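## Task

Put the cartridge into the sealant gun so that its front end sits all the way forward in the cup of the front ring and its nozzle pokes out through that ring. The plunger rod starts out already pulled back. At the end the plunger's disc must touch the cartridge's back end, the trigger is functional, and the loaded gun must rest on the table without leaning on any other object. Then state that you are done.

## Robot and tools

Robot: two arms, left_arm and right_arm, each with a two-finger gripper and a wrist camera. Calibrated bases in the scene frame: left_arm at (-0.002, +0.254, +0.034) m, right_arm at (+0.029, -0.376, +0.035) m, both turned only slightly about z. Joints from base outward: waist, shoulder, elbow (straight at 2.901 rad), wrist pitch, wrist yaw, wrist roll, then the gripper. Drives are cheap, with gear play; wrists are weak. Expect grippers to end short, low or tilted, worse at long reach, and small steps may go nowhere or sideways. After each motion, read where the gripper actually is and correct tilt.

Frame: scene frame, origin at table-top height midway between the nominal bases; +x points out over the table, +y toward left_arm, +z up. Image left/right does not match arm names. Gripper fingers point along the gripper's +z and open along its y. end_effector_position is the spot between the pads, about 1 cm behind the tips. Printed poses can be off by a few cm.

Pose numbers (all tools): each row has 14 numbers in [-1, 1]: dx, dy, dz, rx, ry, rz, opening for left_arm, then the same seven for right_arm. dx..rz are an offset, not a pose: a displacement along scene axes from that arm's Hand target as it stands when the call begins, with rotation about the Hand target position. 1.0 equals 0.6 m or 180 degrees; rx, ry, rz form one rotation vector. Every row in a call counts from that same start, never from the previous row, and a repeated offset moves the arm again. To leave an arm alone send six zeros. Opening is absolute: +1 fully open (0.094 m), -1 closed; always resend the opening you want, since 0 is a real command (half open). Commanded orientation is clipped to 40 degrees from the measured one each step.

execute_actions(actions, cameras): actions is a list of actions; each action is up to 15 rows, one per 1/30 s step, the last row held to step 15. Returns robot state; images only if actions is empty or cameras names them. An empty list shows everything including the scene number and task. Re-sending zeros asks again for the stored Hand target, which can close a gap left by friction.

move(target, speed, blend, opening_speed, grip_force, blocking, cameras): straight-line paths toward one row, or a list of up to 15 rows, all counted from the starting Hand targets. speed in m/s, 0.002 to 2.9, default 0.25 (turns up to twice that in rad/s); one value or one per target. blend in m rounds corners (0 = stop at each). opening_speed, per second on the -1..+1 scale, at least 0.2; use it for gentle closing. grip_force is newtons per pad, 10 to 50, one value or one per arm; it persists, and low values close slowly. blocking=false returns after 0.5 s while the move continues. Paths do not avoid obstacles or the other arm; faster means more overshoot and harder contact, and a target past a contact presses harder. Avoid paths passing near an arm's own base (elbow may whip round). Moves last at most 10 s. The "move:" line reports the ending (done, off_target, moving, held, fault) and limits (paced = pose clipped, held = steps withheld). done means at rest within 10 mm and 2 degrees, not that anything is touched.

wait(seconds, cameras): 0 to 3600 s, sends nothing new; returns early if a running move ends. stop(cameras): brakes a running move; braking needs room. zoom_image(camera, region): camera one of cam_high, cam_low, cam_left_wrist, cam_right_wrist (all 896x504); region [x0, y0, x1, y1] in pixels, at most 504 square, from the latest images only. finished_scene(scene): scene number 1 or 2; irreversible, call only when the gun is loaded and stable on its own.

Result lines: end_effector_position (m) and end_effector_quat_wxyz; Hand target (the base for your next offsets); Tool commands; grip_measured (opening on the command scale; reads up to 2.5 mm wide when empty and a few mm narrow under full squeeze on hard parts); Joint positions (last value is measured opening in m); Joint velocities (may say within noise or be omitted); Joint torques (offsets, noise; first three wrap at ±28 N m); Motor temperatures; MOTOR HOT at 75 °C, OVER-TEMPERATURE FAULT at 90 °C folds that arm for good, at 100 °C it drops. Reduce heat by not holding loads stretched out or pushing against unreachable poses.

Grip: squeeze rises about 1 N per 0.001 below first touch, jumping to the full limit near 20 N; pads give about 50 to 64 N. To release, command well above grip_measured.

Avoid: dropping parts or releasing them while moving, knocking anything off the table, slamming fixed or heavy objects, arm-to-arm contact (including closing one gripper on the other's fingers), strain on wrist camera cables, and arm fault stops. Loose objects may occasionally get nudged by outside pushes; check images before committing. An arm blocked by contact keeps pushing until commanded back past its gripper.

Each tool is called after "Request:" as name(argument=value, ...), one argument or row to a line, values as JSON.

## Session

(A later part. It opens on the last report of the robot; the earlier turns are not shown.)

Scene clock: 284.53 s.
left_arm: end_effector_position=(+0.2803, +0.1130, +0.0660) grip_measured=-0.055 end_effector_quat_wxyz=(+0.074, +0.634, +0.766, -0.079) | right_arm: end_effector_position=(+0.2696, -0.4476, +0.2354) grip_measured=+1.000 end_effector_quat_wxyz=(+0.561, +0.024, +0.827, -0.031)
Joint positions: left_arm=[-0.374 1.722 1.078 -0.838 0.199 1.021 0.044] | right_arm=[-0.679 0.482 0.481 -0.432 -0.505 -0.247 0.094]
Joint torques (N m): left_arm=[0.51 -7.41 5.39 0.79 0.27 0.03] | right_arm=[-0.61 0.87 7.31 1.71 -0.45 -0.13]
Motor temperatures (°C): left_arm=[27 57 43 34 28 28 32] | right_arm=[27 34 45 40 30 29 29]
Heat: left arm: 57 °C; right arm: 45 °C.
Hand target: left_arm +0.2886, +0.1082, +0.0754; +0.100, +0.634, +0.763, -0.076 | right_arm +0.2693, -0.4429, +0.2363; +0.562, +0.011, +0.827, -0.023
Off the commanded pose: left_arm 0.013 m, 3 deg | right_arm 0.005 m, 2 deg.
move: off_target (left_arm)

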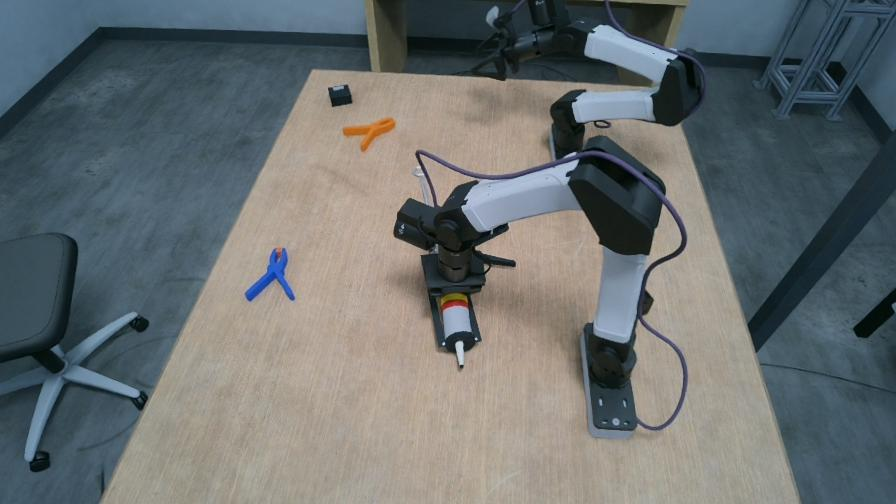

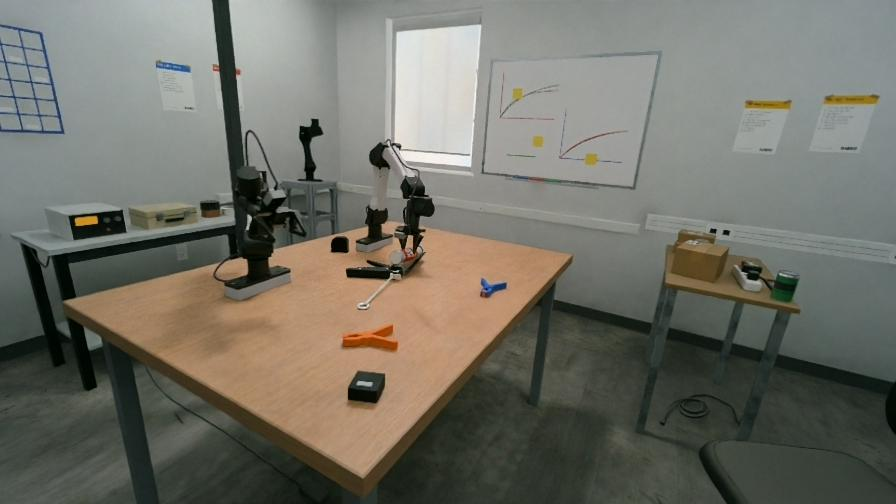

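Request:
move(
  target=[-0.004,0.008,-0.027,0.035,0.005,0.003,-0.1,0,0,0.0,0,0,0,1],
  speed=0.1,
  cameras=["cam_high","cam_low"],
)

Request:
zoom_image(
  camera="cam_high",
  region=[400, 250, 500, 370],
)

Request:
zoom_image(
  camera="cam_low",
  region=[380, 220, 450, 290],
)

Scene clock: 292.27 s.
left_arm: end_effector_position=(+0.2779, +0.1162, +0.0556) grip_measured=-0.055 end_effector_quat_wxyz=(+0.045, +0.633, +0.772, -0.045) | right_arm: end_effector_position=(+0.2696, -0.4476, +0.2354) grip_measured=+1.000 end_effector_quat_wxyz=(+0.561, +0.024, +0.827, -0.031)
Joint positions: left_arm=[-0.415 1.749 1.078 -0.838 0.112 0.977 0.044] | right_arm=[-0.679 0.482 0.481 -0.432 -0.505 -0.247 0.094]
Joint torques (N m): left_arm=[-0.5 -5.87 5.76 0.67 0.07 0.04] | right_arm=[-0.62 0.84 7.31 1.72 -0.44 -0.14]
Motor temperatures (°C): left_arm=[27 56 43 34 28 28 32] | right_arm=[27 34 45 40 30 29 29]
Heat: left arm: 56 °C; right arm: 45 °C.
Hand target: left_arm +0.2862, +0.1130, +0.0592; +0.060, +0.635, +0.769, -0.038 | right_arm +0.2693, -0.4429, +0.2363; +0.562, +0.011, +0.827, -0.023
Off the commanded pose: left_arm 0.010 m, 2 deg | right_arm 0.005 m, 2 deg.
move: done

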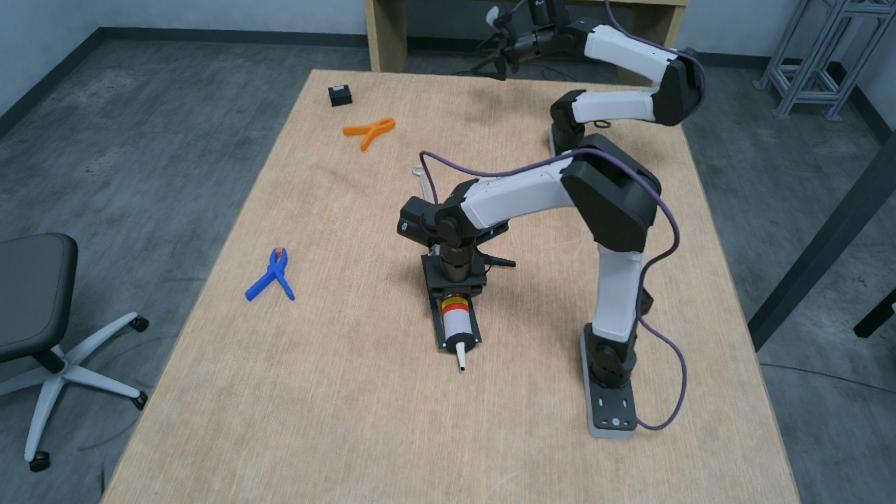

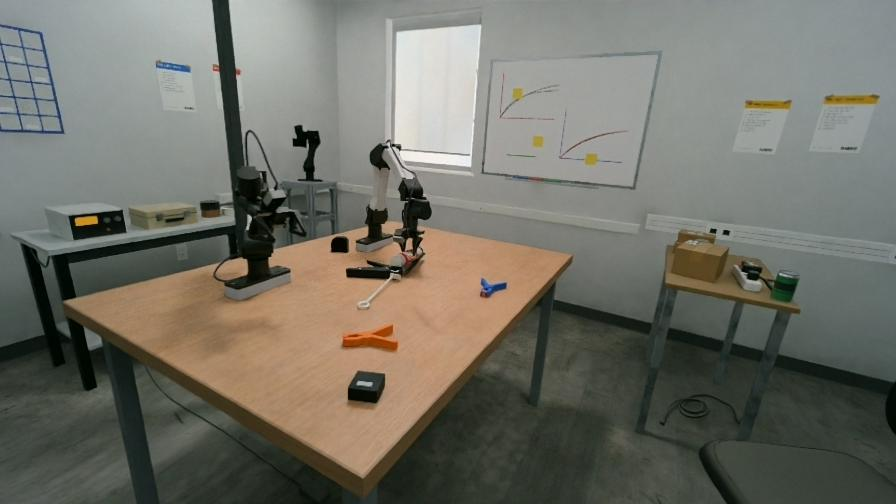

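Scaled by 4.200 from the camera's image (finer frame: 1280x720).

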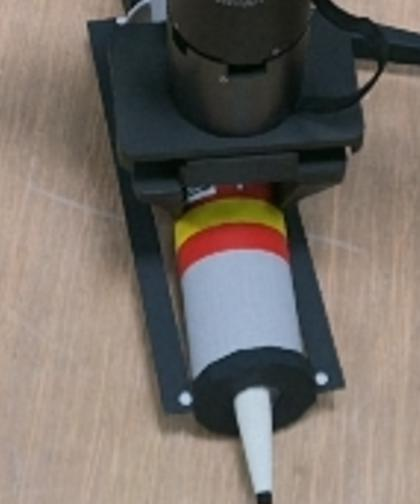

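Scaled by 7.200 from the camera's image (finer frame: 1280x720).

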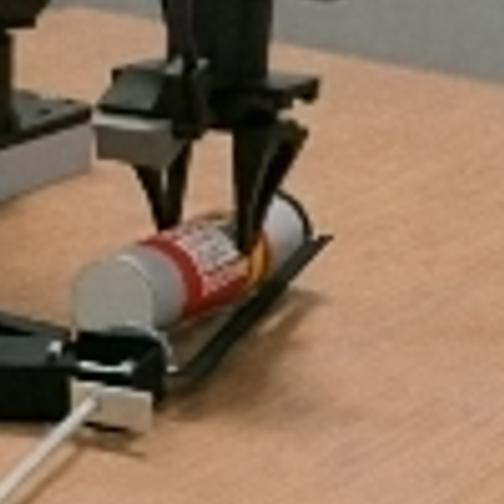

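Request:
move(
  target=[0,0.006,-0.018,0.024,0.003,0.003,-0.1,0,0,0.0,0,0,0,1],
  speed=0.1,
  cameras=["cam_high","cam_low"],
)

Request:
zoom_image(
  camera="cam_high",
  region=[400, 250, 500, 370],
)

Request:
zoom_image(
  camera="cam_low",
  region=[380, 220, 450, 290],
)

Scene clock: 298.83 s.
left_arm: end_effector_position=(+0.2800, +0.1209, +0.0433) grip_measured=-0.055 end_effector_quat_wxyz=(+0.025, +0.624, +0.781, -0.019) | right_arm: end_effector_position=(+0.2696, -0.4476, +0.2354) grip_measured=+1.000 end_effector_quat_wxyz=(+0.561, +0.024, +0.827, -0.031)
Joint positions: left_arm=[-0.434 1.789 1.078 -0.821 0.049 0.935 0.044] | right_arm=[-0.679 0.482 0.481 -0.432 -0.505 -0.247 0.094]
Joint torques (N m): left_arm=[-0.58 -5.72 6.53 0.39 -0.02 0.16] | right_arm=[-0.64 0.81 7.3 1.69 -0.47 -0.12]
Motor temperatures (°C): left_arm=[27 55 43 34 28 28 32] | right_arm=[27 34 46 40 29 29 29]
Heat: left arm: 55 °C; right arm: 46 °C.
Hand target: left_arm +0.2862, +0.1166, +0.0484; +0.032, +0.633, +0.774, -0.012 | right_arm +0.2693, -0.4429, +0.2363; +0.562, +0.011, +0.827, -0.023
Off the commanded pose: left_arm 0.009 m, 2 deg | right_arm 0.005 m, 2 deg.
move: done

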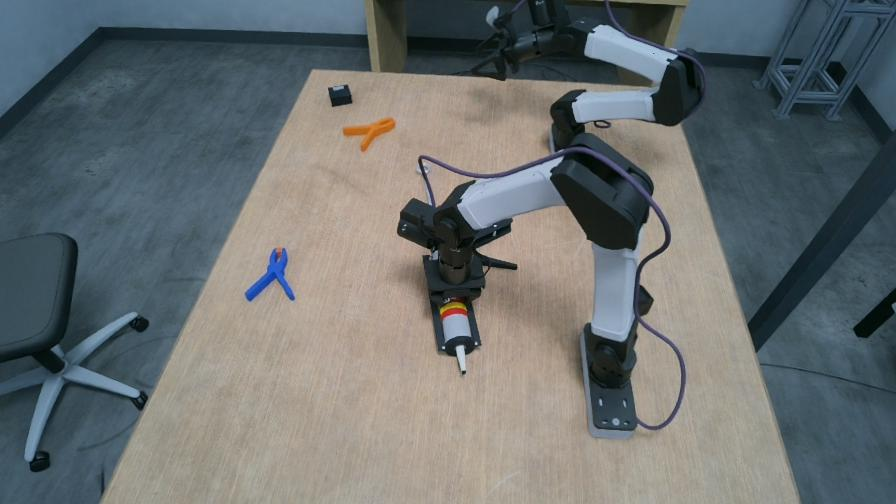

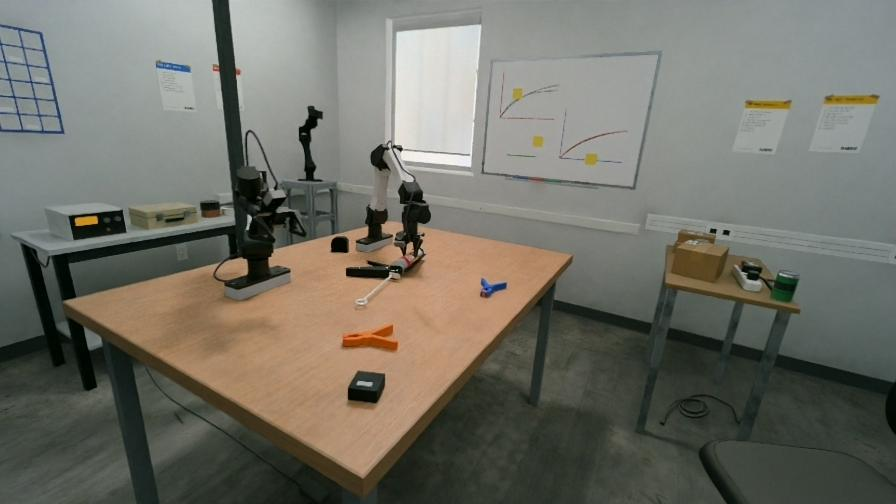

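Scaled by 4.200 from the camera's image (finer frame: 1280x720).

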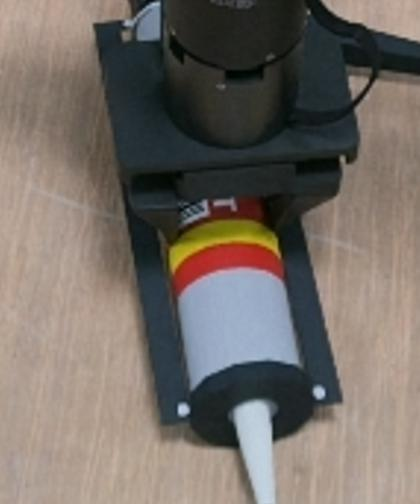

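Scaled by 7.200 from the camera's image (finer frame: 1280x720).

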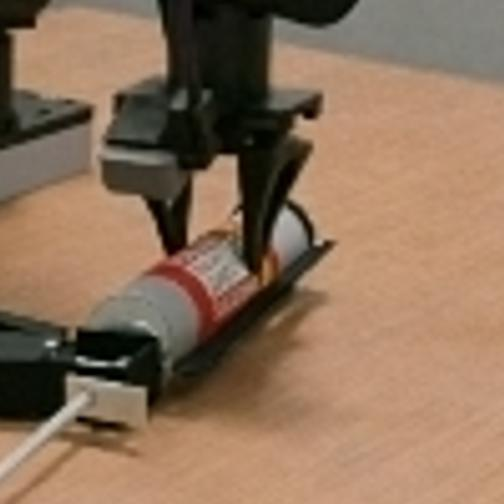

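Request:
move(
  target=[0,0,0,0,0,0,0.22,0,0,0.0,0,0,0,1],
  opening_speed=0.5,
)

Request:
move(
  target=[
    [0,0,0.1,0,0,0,0.22,0,0,0.0,0,0,0,1],
    [-0.03,-0.1,0.35,0,0,0,0.22,0,0,0.0,0,0,0,1],
  ],
  blend=0.02,
  speed=0.2,
  cameras=["all"],
)

Request:
zoom_image(
  camera="cam_low",
  region=[350, 220, 450, 320],
)

Scene clock: 308.53 s.
left_arm: end_effector_position=(+0.2803, +0.1217, +0.0432) grip_measured=+0.218 end_effector_quat_wxyz=(+0.024, +0.624, +0.781, -0.016) | right_arm: end_effector_position=(+0.2696, -0.4476, +0.2354) grip_measured=+1.000 end_effector_quat_wxyz=(+0.561, +0.024, +0.827, -0.031)
Joint positions: left_arm=[-0.434 1.789 1.078 -0.821 0.044 0.935 0.057] | right_arm=[-0.679 0.482 0.481 -0.432 -0.505 -0.247 0.094]
Joint torques (N m): left_arm=[-0.55 -5.72 6.57 0.38 0.02 0.17] | right_arm=[-0.59 0.77 7.34 1.71 -0.45 -0.11]
Heat: left arm: 53 °C; right arm: 46 °C.
Hand target: left_arm +0.2862, +0.1166, +0.0484; +0.032, +0.633, +0.774, -0.012 | right_arm +0.2693, -0.4429, +0.2363; +0.562, +0.011, +0.827, -0.023
Off the commanded pose: left_arm 0.009 m, 2 deg | right_arm 0.005 m, 2 deg.
move: done

Scene clock: 310.67 s.
left_arm: end_effector_position=(+0.2690, +0.0554, +0.2512) grip_measured=+0.218 end_effector_quat_wxyz=(+0.066, +0.632, +0.772, -0.013) | right_arm: end_effector_position=(+0.2696, -0.4476, +0.2354) grip_measured=+1.000 end_effector_quat_wxyz=(+0.561, +0.024, +0.827, -0.031)
Joint positions: left_arm=[-0.635 1.752 1.875 -1.564 0.035 0.756 0.057] | right_arm=[-0.679 0.482 0.481 -0.432 -0.505 -0.247 0.094]
Joint torques (N m): left_arm=[-0.23 -5.9 7.17 0.38 0 -0.01] | right_arm=[-0.7 0.79 7.24 1.71 -0.41 -0.13]
Heat: left arm: 53 °C; right arm: 46 °C.
Hand target: left_arm +0.2682, +0.0566, +0.2584; +0.032, +0.633, +0.774, -0.012 | right_arm +0.2693, -0.4429, +0.2363; +0.562, +0.011, +0.827, -0.023
Off the commanded pose: left_arm 0.007 m, 4 deg | right_arm 0.005 m, 2 deg.
joint sent to its limit (left arm) — joint 4 (wrist pitch), lower limit. The joint targets are off in position and orientation.
move: off_target (left_arm)

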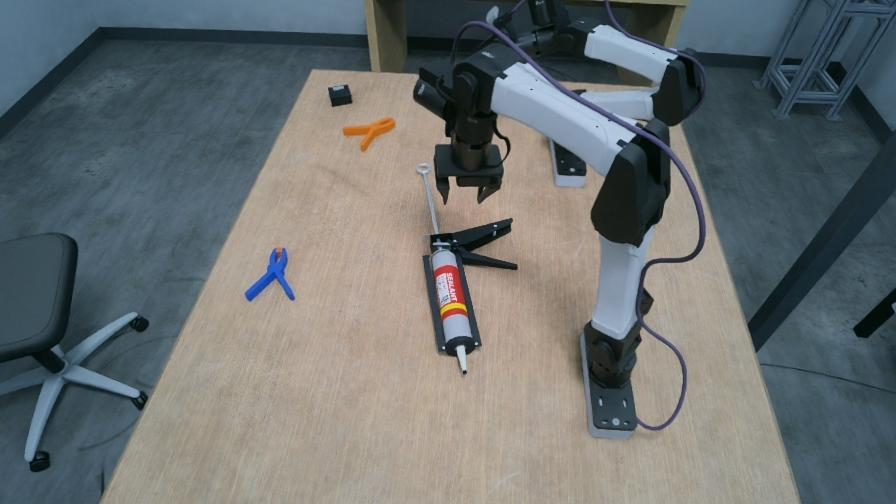

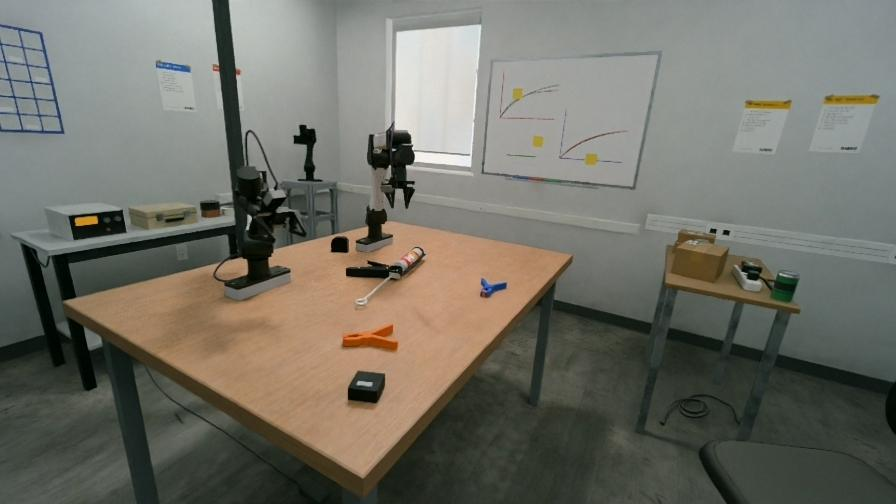

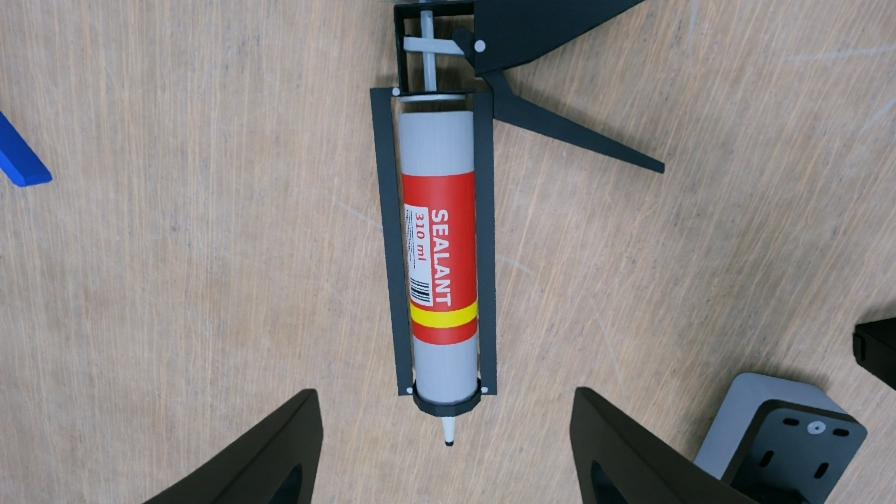

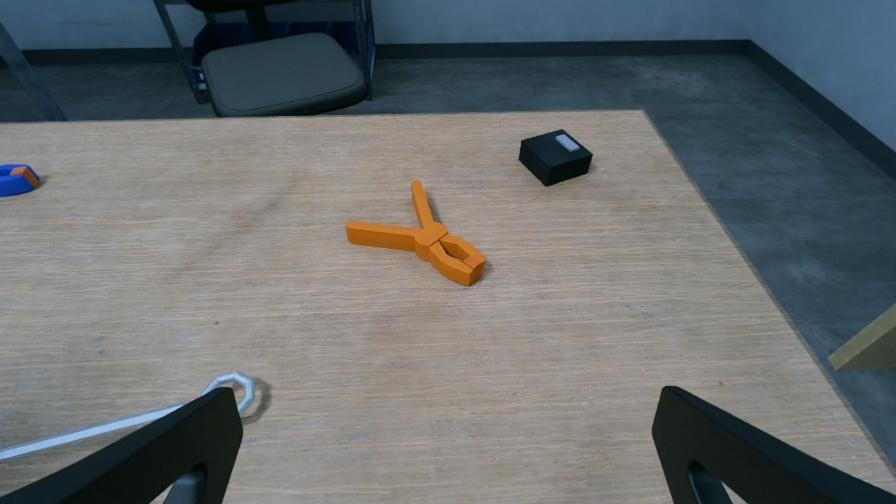

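Scaled by 5.040 from the camera's image (finer frame: 1280x720).

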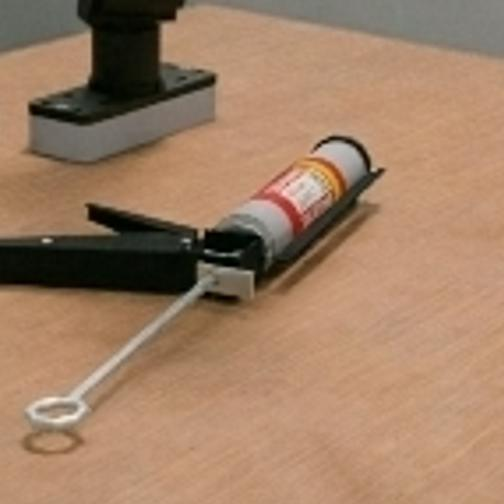

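Request:
move(
  target=[0,0,0,0,0,0,0.22,0.08,0.12,-0.1,0,0.38,0,-1],
  speed=0.3,
  cameras=["cam_high","cam_right_wrist"],
)

Scene clock: 334.37 s.
left_arm: end_effector_position=(+0.2693, +0.0564, +0.2511) grip_measured=+0.218 end_effector_quat_wxyz=(+0.065, +0.631, +0.773, -0.013) | right_arm: end_effector_position=(+0.3102, -0.3683, +0.1691) grip_measured=-0.976 end_effector_quat_wxyz=(-0.010, -0.010, +1.000, -0.017)
Joint positions: left_arm=[-0.631 1.752 1.875 -1.565 0.035 0.756 0.057] | right_arm=[0.001 1.625 1.404 -1.371 0.033 0.028 0.001]
Joint torques (N m): left_arm=[-0.08 -5.9 7.19 0.39 -0.01 -0.01] | right_arm=[0.09 -4.56 9.21 0.06 0.03 0.12]
Motor temperatures (°C): left_arm=[27 49 45 32 28 28 31] | right_arm=[27 34 46 40 29 29 29]
Heat: left arm: 49 °C; right arm: 46 °C.
Hand target: left_arm +0.2682, +0.0566, +0.2584; +0.032, +0.633, +0.774, -0.012 | right_arm +0.3173, -0.3709, +0.1763; +0.000, -0.004, +1.000, -0.026
Off the commanded pose: left_arm 0.007 m, 4 deg | right_arm 0.010 m, 2 deg.
joint sent to its limit (left arm) — joint 4 (wrist pitch), lower limit. The joint targets are off in position and orientation.
move: done

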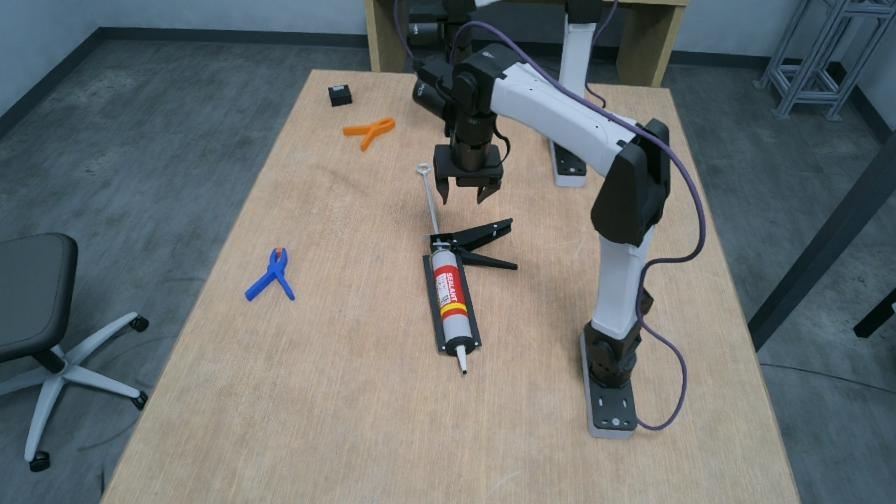

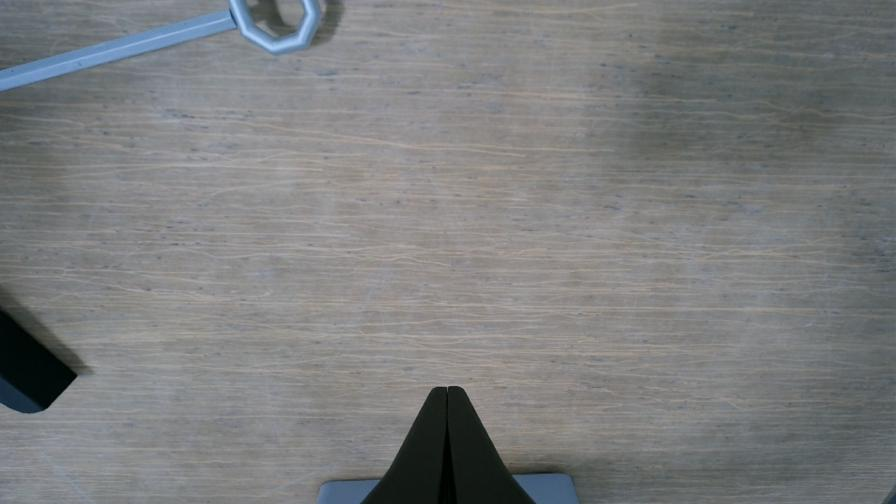

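Request:
move(
  target=[
    [0,0,0,0,0,0,0.22,0.106,0,-0.1,0,0,0,-1],
    [0,0,0,0,0,0,0.22,0.106,0.02,-0.224,0,0,0,-1],
  ],
  speed=0.2,
  blend=0.02,
  cameras=["cam_right_wrist"],
)

Request:
move(
  target=[0,0,0,0,0,0,0.22,-0.006,0.035,0,0,0,0,-1],
  speed=0.05,
  cameras=["cam_right_wrist","cam_left_wrist"],
)

Scene clock: 348.97 s.
left_arm: end_effector_position=(+0.2693, +0.0564, +0.2511) grip_measured=+0.218 end_effector_quat_wxyz=(+0.065, +0.631, +0.773, -0.013) | right_arm: end_effector_position=(+0.3762, -0.3555, +0.0444) grip_measured=-0.976 end_effector_quat_wxyz=(-0.008, -0.011, +1.000, -0.017)
Joint positions: left_arm=[-0.631 1.752 1.875 -1.565 0.035 0.756 0.057] | right_arm=[0.029 1.962 1.314 -0.94 0.033 0.054 0.001]
Joint torques (N m): left_arm=[-0.12 -5.9 7.19 0.39 -0.01 0] | right_arm=[0.01 -6.93 5.03 0.41 0.04 0.1]
Heat: left arm: 47 °C; right arm: 46 °C.
Hand target: left_arm +0.2682, +0.0566, +0.2584; +0.032, +0.633, +0.774, -0.012 | right_arm +0.3809, -0.3589, +0.0419; +0.000, -0.004, +1.000, -0.026
Off the commanded pose: left_arm 0.007 m, 4 deg | right_arm 0.006 m, 2 deg.
joint sent to its limit (left arm) — joint 4 (wrist pitch), lower limit. The joint targets are off in position and orientation.
move: done

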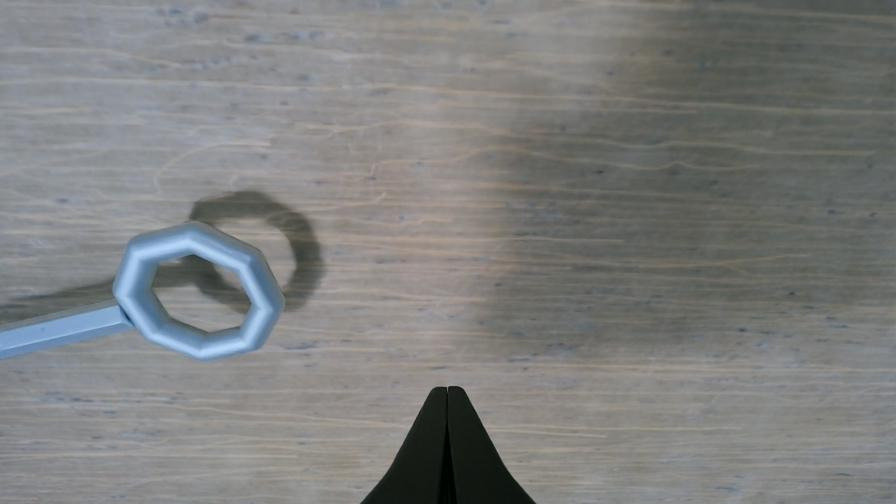

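Scene clock: 350.47 s.
left_arm: end_effector_position=(+0.2693, +0.0564, +0.2511) grip_measured=+0.218 end_effector_quat_wxyz=(+0.065, +0.631, +0.773, -0.013) | right_arm: end_effector_position=(+0.3744, -0.3345, +0.0444) grip_measured=-0.976 end_effector_quat_wxyz=(-0.007, -0.012, +1.000, -0.018)
Joint positions: left_arm=[-0.631 1.752 1.875 -1.565 0.035 0.756 0.057] | right_arm=[0.09 1.962 1.314 -0.94 0.035 0.113 0.001]
Joint torques (N m): left_arm=[-0.1 -5.89 7.2 0.39 0 0] | right_arm=[-0.13 -7.38 4.49 0.41 0.02 0.11]
Heat: left arm: 47 °C; right arm: 46 °C.
Hand target: left_arm +0.2682, +0.0566, +0.2584; +0.032, +0.633, +0.774, -0.012 | right_arm +0.3773, -0.3379, +0.0419; +0.000, -0.004, +1.000, -0.026
Off the commanded pose: left_arm 0.007 m, 4 deg | right_arm 0.005 m, 1 deg.
joint sent to its limit (left arm) — joint 4 (wrist pitch), lower limit. The joint targets are off in position and orientation.
move: done
Images, in order (width x height): cam_left_wrist 896x504, cam_right_wrist 896x504.

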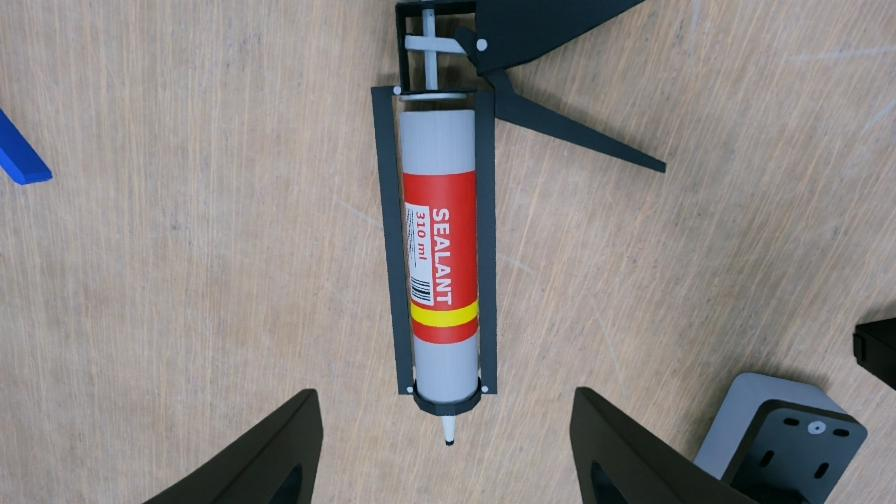

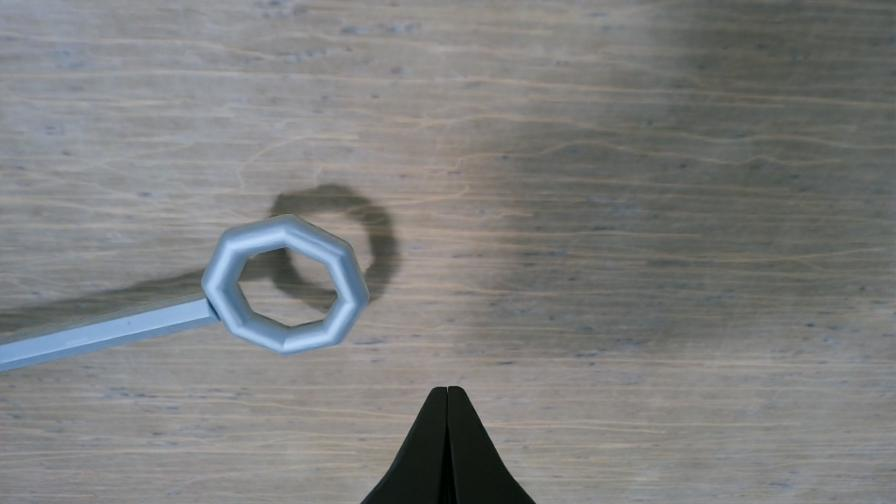

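Request:
move(
  target=[
    [0,0,0,0,0,0,0.22,0.026,-0.007,-0.024,0,0,0,-1],
    [0,0,0,0,0,0,0.22,0.023,0.027,-0.024,0,0,0,-1],
  ],
  speed=0.05,
  cameras=["cam_right_wrist","cam_left_wrist"],
)

Scene clock: 360.30 s.
left_arm: end_effector_position=(+0.2693, +0.0564, +0.2511) grip_measured=+0.218 end_effector_quat_wxyz=(+0.065, +0.631, +0.773, -0.013) | right_arm: end_effector_position=(+0.3760, -0.3207, +0.0259) grip_measured=-0.976 end_effector_quat_wxyz=(-0.018, -0.012, +1.000, -0.021)
Joint positions: left_arm=[-0.631 1.752 1.875 -1.565 0.035 0.756 0.057] | right_arm=[0.128 2.025 1.324 -0.913 0.035 0.152 0.001]
Joint torques (N m): left_arm=[-0.12 -5.91 7.19 0.39 -0.01 -0.01] | right_arm=[-0.09 -6.46 8.39 0.34 0.05 0.12]
Motor temperatures (°C): left_arm=[27 46 46 32 28 28 30] | right_arm=[27 39 45 36 29 29 30]
Heat: left arm: 46 °C; right arm: 45 °C.
Hand target: left_arm +0.2682, +0.0566, +0.2584; +0.032, +0.633, +0.774, -0.012 | right_arm +0.3911, -0.3217, +0.0275; +0.000, -0.004, +1.000, -0.026
Off the commanded pose: left_arm 0.007 m, 4 deg | right_arm 0.015 m, 2 deg.
joint sent to its limit (left arm) — joint 4 (wrist pitch), lower limit. The joint targets are off in position and orientation.
move: off_target (right_arm)
Images, in order (width x height): cam_left_wrist 896x504, cam_right_wrist 896x504.

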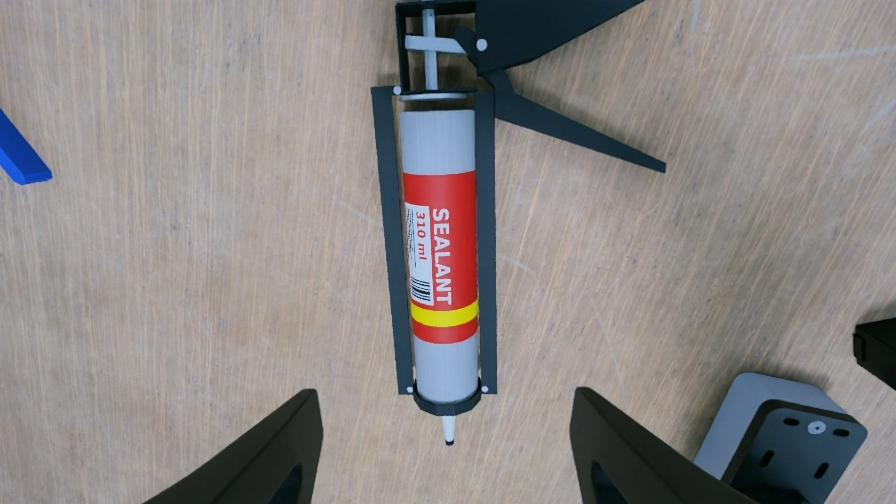

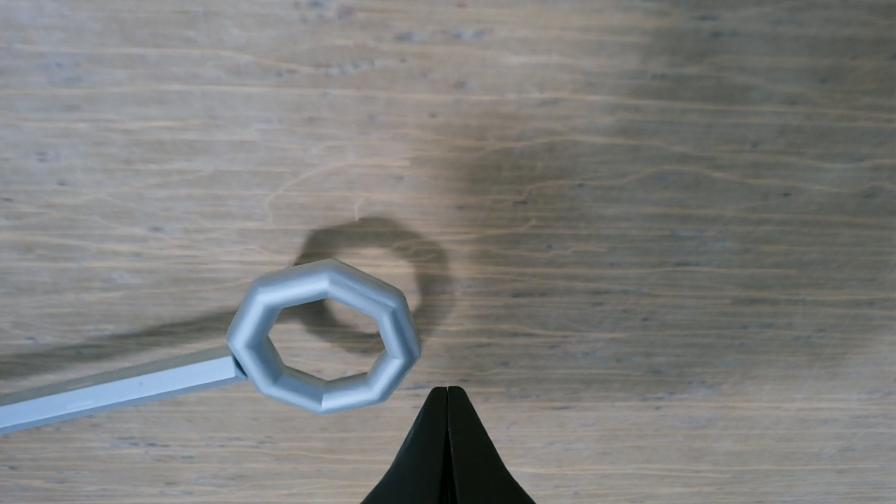

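Request:
move(
  target=[
    [0,0,0,0,0,0,0.22,0.02,-0.01,0.006,0,0,0,-1],
    [0,0,0,0,0,0,0.22,0.018,0.03,0.006,0,0,0,-1],
  ],
  speed=0.06,
  cameras=["cam_right_wrist","cam_left_wrist"],
)

Scene clock: 365.97 s.
left_arm: end_effector_position=(+0.2693, +0.0564, +0.2511) grip_measured=+0.218 end_effector_quat_wxyz=(+0.065, +0.631, +0.773, -0.013) | right_arm: end_effector_position=(+0.3917, -0.3023, +0.0282) grip_measured=-0.976 end_effector_quat_wxyz=(-0.009, -0.012, +1.000, -0.020)
Joint positions: left_arm=[-0.631 1.752 1.875 -1.565 0.035 0.756 0.057] | right_arm=[0.17 2.071 1.406 -0.931 0.035 0.193 0.001]
Joint torques (N m): left_arm=[-0.1 -5.9 7.21 0.4 -0.01 -0.01] | right_arm=[-0.12 -7.06 8.59 0.11 0.05 0.12]
Heat: left arm: 46 °C; right arm: 45 °C.
Hand target: left_arm +0.2682, +0.0566, +0.2584; +0.032, +0.633, +0.774, -0.012 | right_arm +0.4019, -0.3037, +0.0311; +0.000, -0.004, +1.000, -0.026
Off the commanded pose: left_arm 0.007 m, 4 deg | right_arm 0.011 m, 2 deg.
joint sent to its limit (left arm) — joint 4 (wrist pitch), lower limit. The joint targets are off in position and orientation.
move: off_target (right_arm)
Images, in order (width x height): cam_left_wrist 896x504, cam_right_wrist 896x504.

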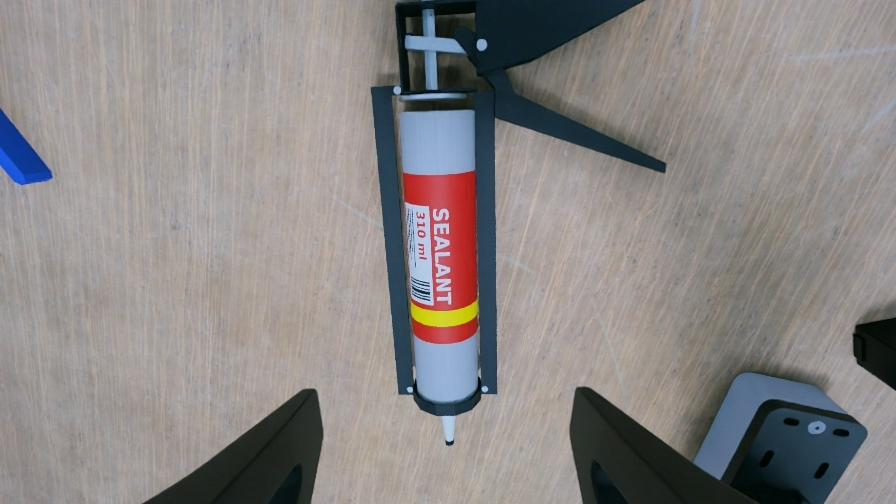

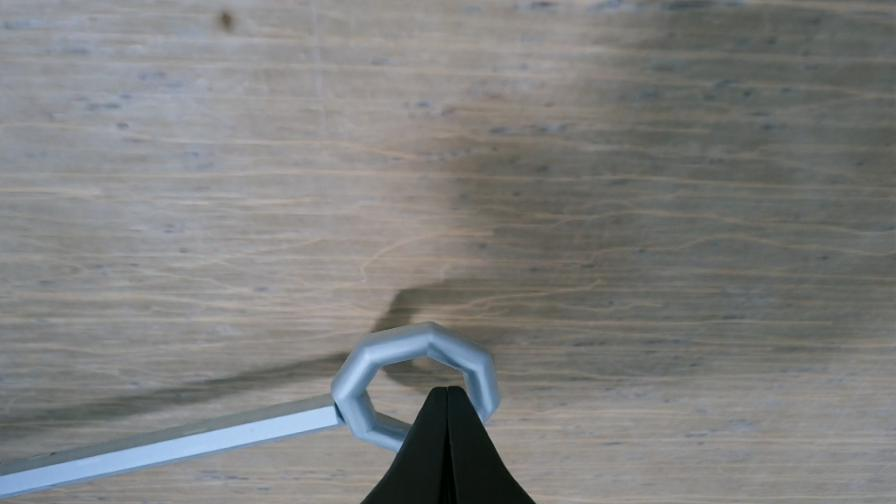

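Request:
move(
  target=[
    [0,0,0,0,0,0,0.22,0,0,-0.008,0,0,0,-1],
    [0,0,0,0,0,0,0.22,-0.003,0.03,-0.008,0,0,0,-1],
  ],
  speed=0.05,
  cameras=["cam_right_wrist","cam_left_wrist"],
)

Scene clock: 373.53 s.
left_arm: end_effector_position=(+0.2693, +0.0564, +0.2511) grip_measured=+0.218 end_effector_quat_wxyz=(+0.065, +0.631, +0.773, -0.013) | right_arm: end_effector_position=(+0.3897, -0.2893, +0.0245) grip_measured=-0.976 end_effector_quat_wxyz=(-0.011, -0.008, +1.000, -0.024)
Joint positions: left_arm=[-0.631 1.752 1.875 -1.565 0.035 0.756 0.057] | right_arm=[0.208 2.086 1.413 -0.931 0.041 0.241 0.001]
Joint torques (N m): left_arm=[-0.09 -5.87 7.16 0.38 -0.01 -0.01] | right_arm=[0.17 -7.06 8.44 0.21 -0.03 0.13]
Heat: left arm: 46 °C; right arm: 46 °C.
Hand target: left_arm +0.2682, +0.0566, +0.2584; +0.032, +0.633, +0.774, -0.012 | right_arm +0.4001, -0.2857, +0.0263; +0.000, -0.004, +1.000, -0.026
Off the commanded pose: left_arm 0.007 m, 4 deg | right_arm 0.011 m, 1 deg.
joint sent to its limit (left arm) — joint 4 (wrist pitch), lower limit. The joint targets are off in position and orientation.
move: off_target (right_arm)
Images, in order (width x height): cam_left_wrist 896x504, cam_right_wrist 896x504.

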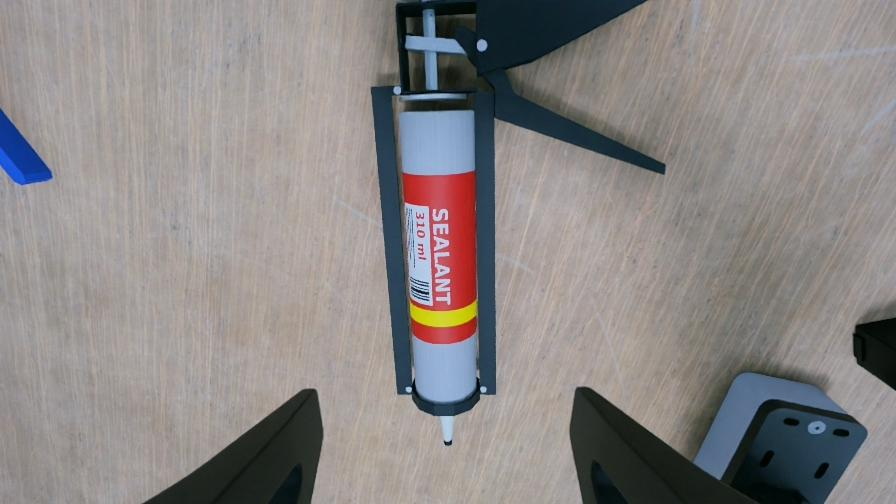

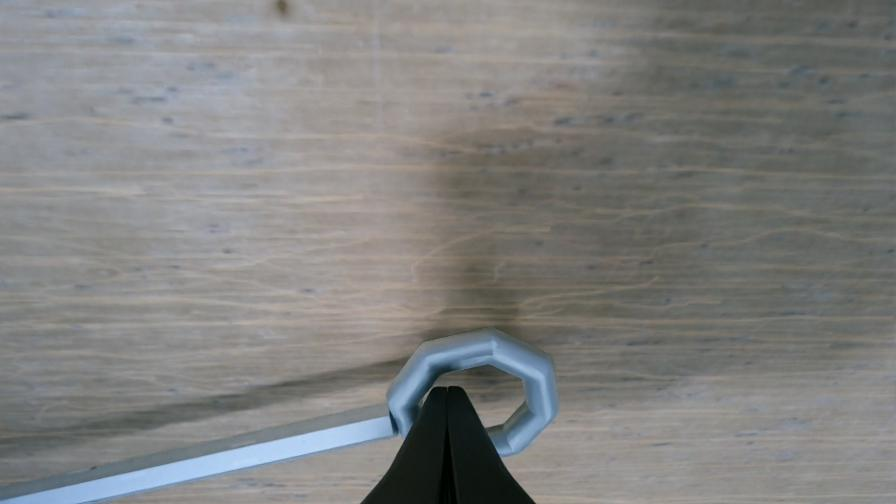

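Request:
move(
  target=[0,0,0,0,0,0,0.22,-0.004,0.03,-0.004,0,0,0,-1],
  speed=0.05,
  cameras=["cam_right_wrist","cam_left_wrist"],
)

Scene clock: 378.70 s.
left_arm: end_effector_position=(+0.2693, +0.0564, +0.2511) grip_measured=+0.218 end_effector_quat_wxyz=(+0.065, +0.631, +0.773, -0.013) | right_arm: end_effector_position=(+0.3914, -0.2802, +0.0246) grip_measured=-0.976 end_effector_quat_wxyz=(-0.004, -0.003, +0.999, -0.037)
Joint positions: left_arm=[-0.631 1.752 1.875 -1.565 0.035 0.756 0.057] | right_arm=[0.243 2.096 1.427 -0.931 0.069 0.285 0.001]
Joint torques (N m): left_arm=[-0.09 -5.86 7.17 0.39 -0.01 -0.01] | right_arm=[0.92 -6.95 8.18 0.17 -0.2 0.12]
Heat: left arm: 46 °C; right arm: 46 °C.
Hand target: left_arm +0.2682, +0.0566, +0.2584; +0.032, +0.633, +0.774, -0.012 | right_arm +0.3977, -0.2677, +0.0239; +0.000, -0.004, +1.000, -0.026
Off the commanded pose: left_arm 0.007 m, 4 deg | right_arm 0.014 m, 1 deg.
joint sent to its limit (left arm) — joint 4 (wrist pitch), lower limit. The joint targets are off in position and orientation.
move: off_target (right_arm)
Images, in order (width x height): cam_left_wrist 896x504, cam_right_wrist 896x504.

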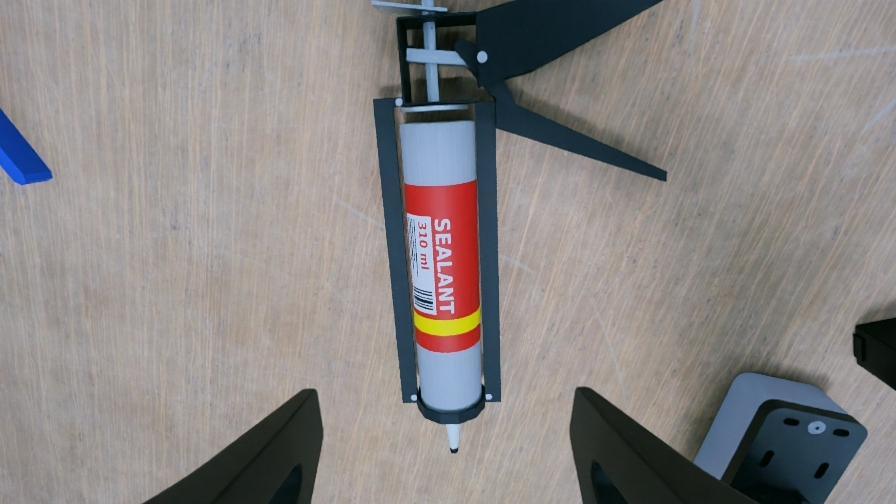

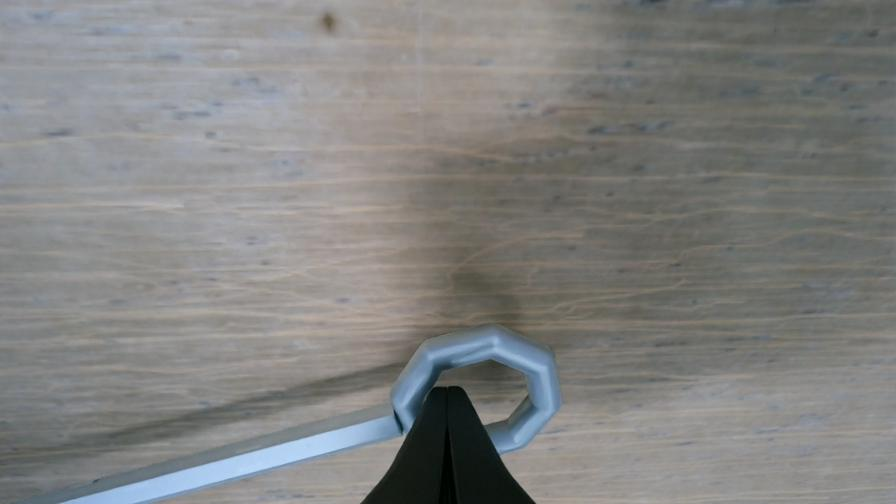

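Request:
move(
  target=[0.02,0.085,-0.23,0.018,0.003,0.015,1,0,-0.008,0,0,0,0,-1],
  speed=0.25,
  cameras=["cam_left_wrist","cam_high"],
)

Request:
zoom_image(
  camera="cam_high",
  region=[400, 200, 530, 380],
)

Scene clock: 391.63 s.
left_arm: end_effector_position=(+0.2744, +0.1090, +0.1184) grip_measured=+0.998 end_effector_quat_wxyz=(-0.006, +0.610, +0.792, +0.002) | right_arm: end_effector_position=(+0.3914, -0.2802, +0.0246) grip_measured=-0.976 end_effector_quat_wxyz=(-0.004, -0.003, +0.999, -0.037)
Joint positions: left_arm=[-0.506 1.745 1.34 -1.177 -0.005 0.828 0.094] | right_arm=[0.243 2.096 1.427 -0.931 0.069 0.285 0.001]
Joint torques (N m): left_arm=[0.43 -6.84 4.53 0.65 -0.03 0.18] | right_arm=[-0.16 -7.3 7.49 0.19 -0.17 0.01]
Heat: left arm: 47 °C; right arm: 46 °C.
Hand target: left_arm +0.2802, +0.1076, +0.1204; +0.011, +0.615, +0.788, +0.008 | right_arm +0.3977, -0.2725, +0.0239; +0.000, -0.004, +1.000, -0.026
Off the commanded pose: left_arm 0.006 m, 2 deg | right_arm 0.010 m, 1 deg.
move: done
Images, in order (width x height): cam_high 896x504, cam_left_wrist 896x504.

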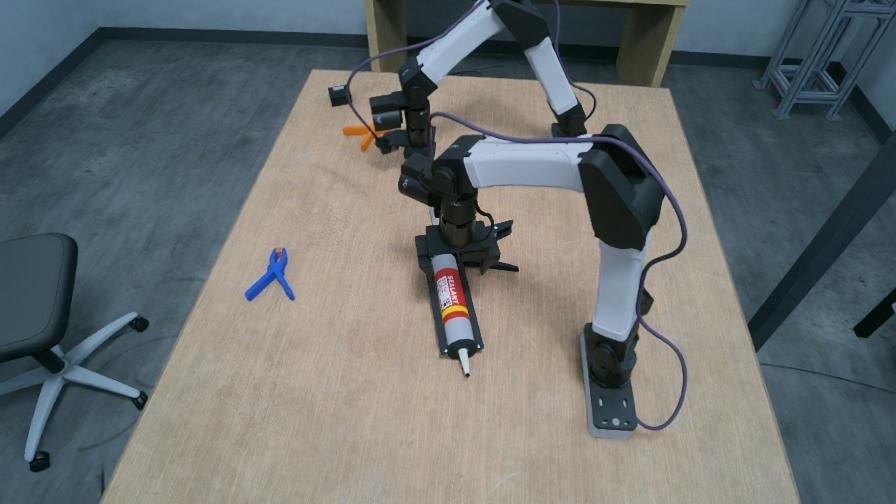

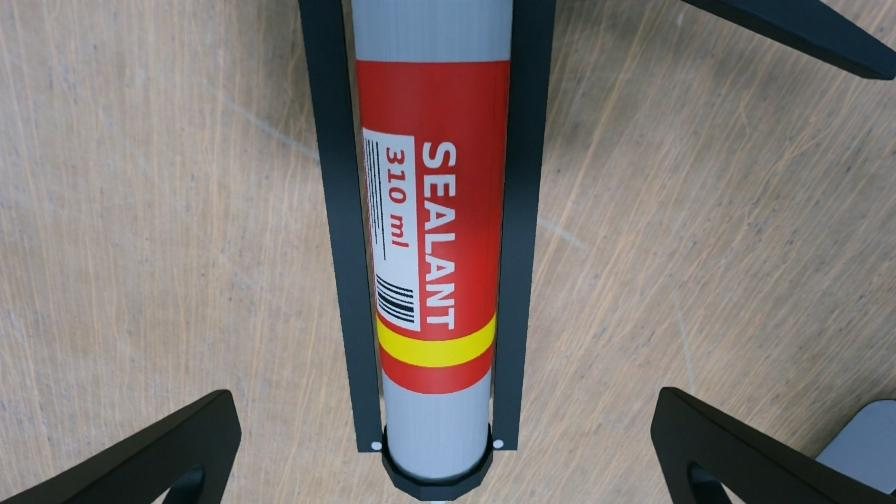

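Scaled by 2.800 from the camera's image (finer frame: 1280x720).

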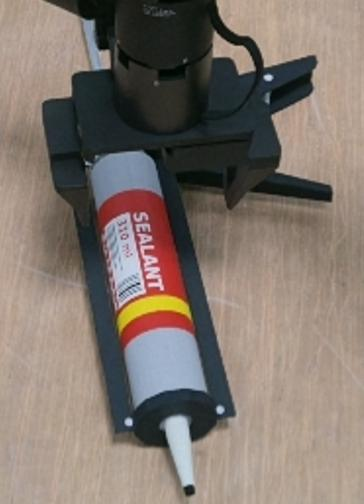

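Request:
move(
  target=[0.007,0.002,-0.148,0,0,0.006,1,0,-0.006,0,0,0,0,-1],
  speed=0.12,
  cameras=["cam_left_wrist"],
)

Scene clock: 403.30 s.
left_arm: end_effector_position=(+0.2796, +0.1100, +0.0356) grip_measured=+0.998 end_effector_quat_wxyz=(+0.003, +0.607, +0.795, +0.005) | right_arm: end_effector_position=(+0.3915, -0.2813, +0.0241) grip_measured=-0.976 end_effector_quat_wxyz=(-0.005, -0.002, +0.999, -0.037)
Joint positions: left_arm=[-0.498 1.844 1.116 -0.835 -0.01 0.828 0.094] | right_arm=[0.24 2.097 1.427 -0.931 0.069 0.284 0.001]
Joint torques (N m): left_arm=[0.57 -5.53 4.18 0.72 0.01 0.07] | right_arm=[-0.57 -7.51 7.01 0.24 -0.18 -0.07]
Motor temperatures (°C): left_arm=[27 47 46 32 28 28 30] | right_arm=[27 44 46 35 29 29 31]
Heat: left arm: 47 °C; right arm: 46 °C.
Hand target: left_arm +0.2844, +0.1088, +0.0316; +0.011, +0.607, +0.794, +0.008 | right_arm +0.3977, -0.2761, +0.0239; +0.000, -0.004, +1.000, -0.026
Off the commanded pose: left_arm 0.006 m, 1 deg | right_arm 0.008 m, 1 deg.
move: done

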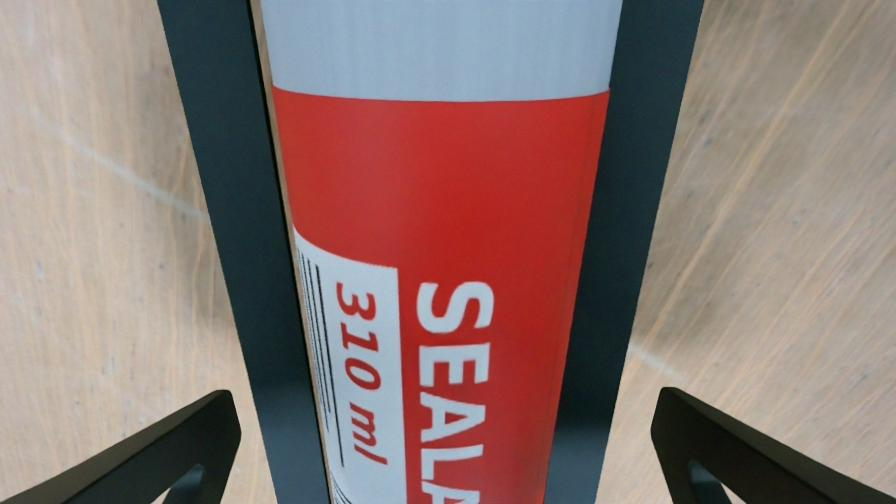

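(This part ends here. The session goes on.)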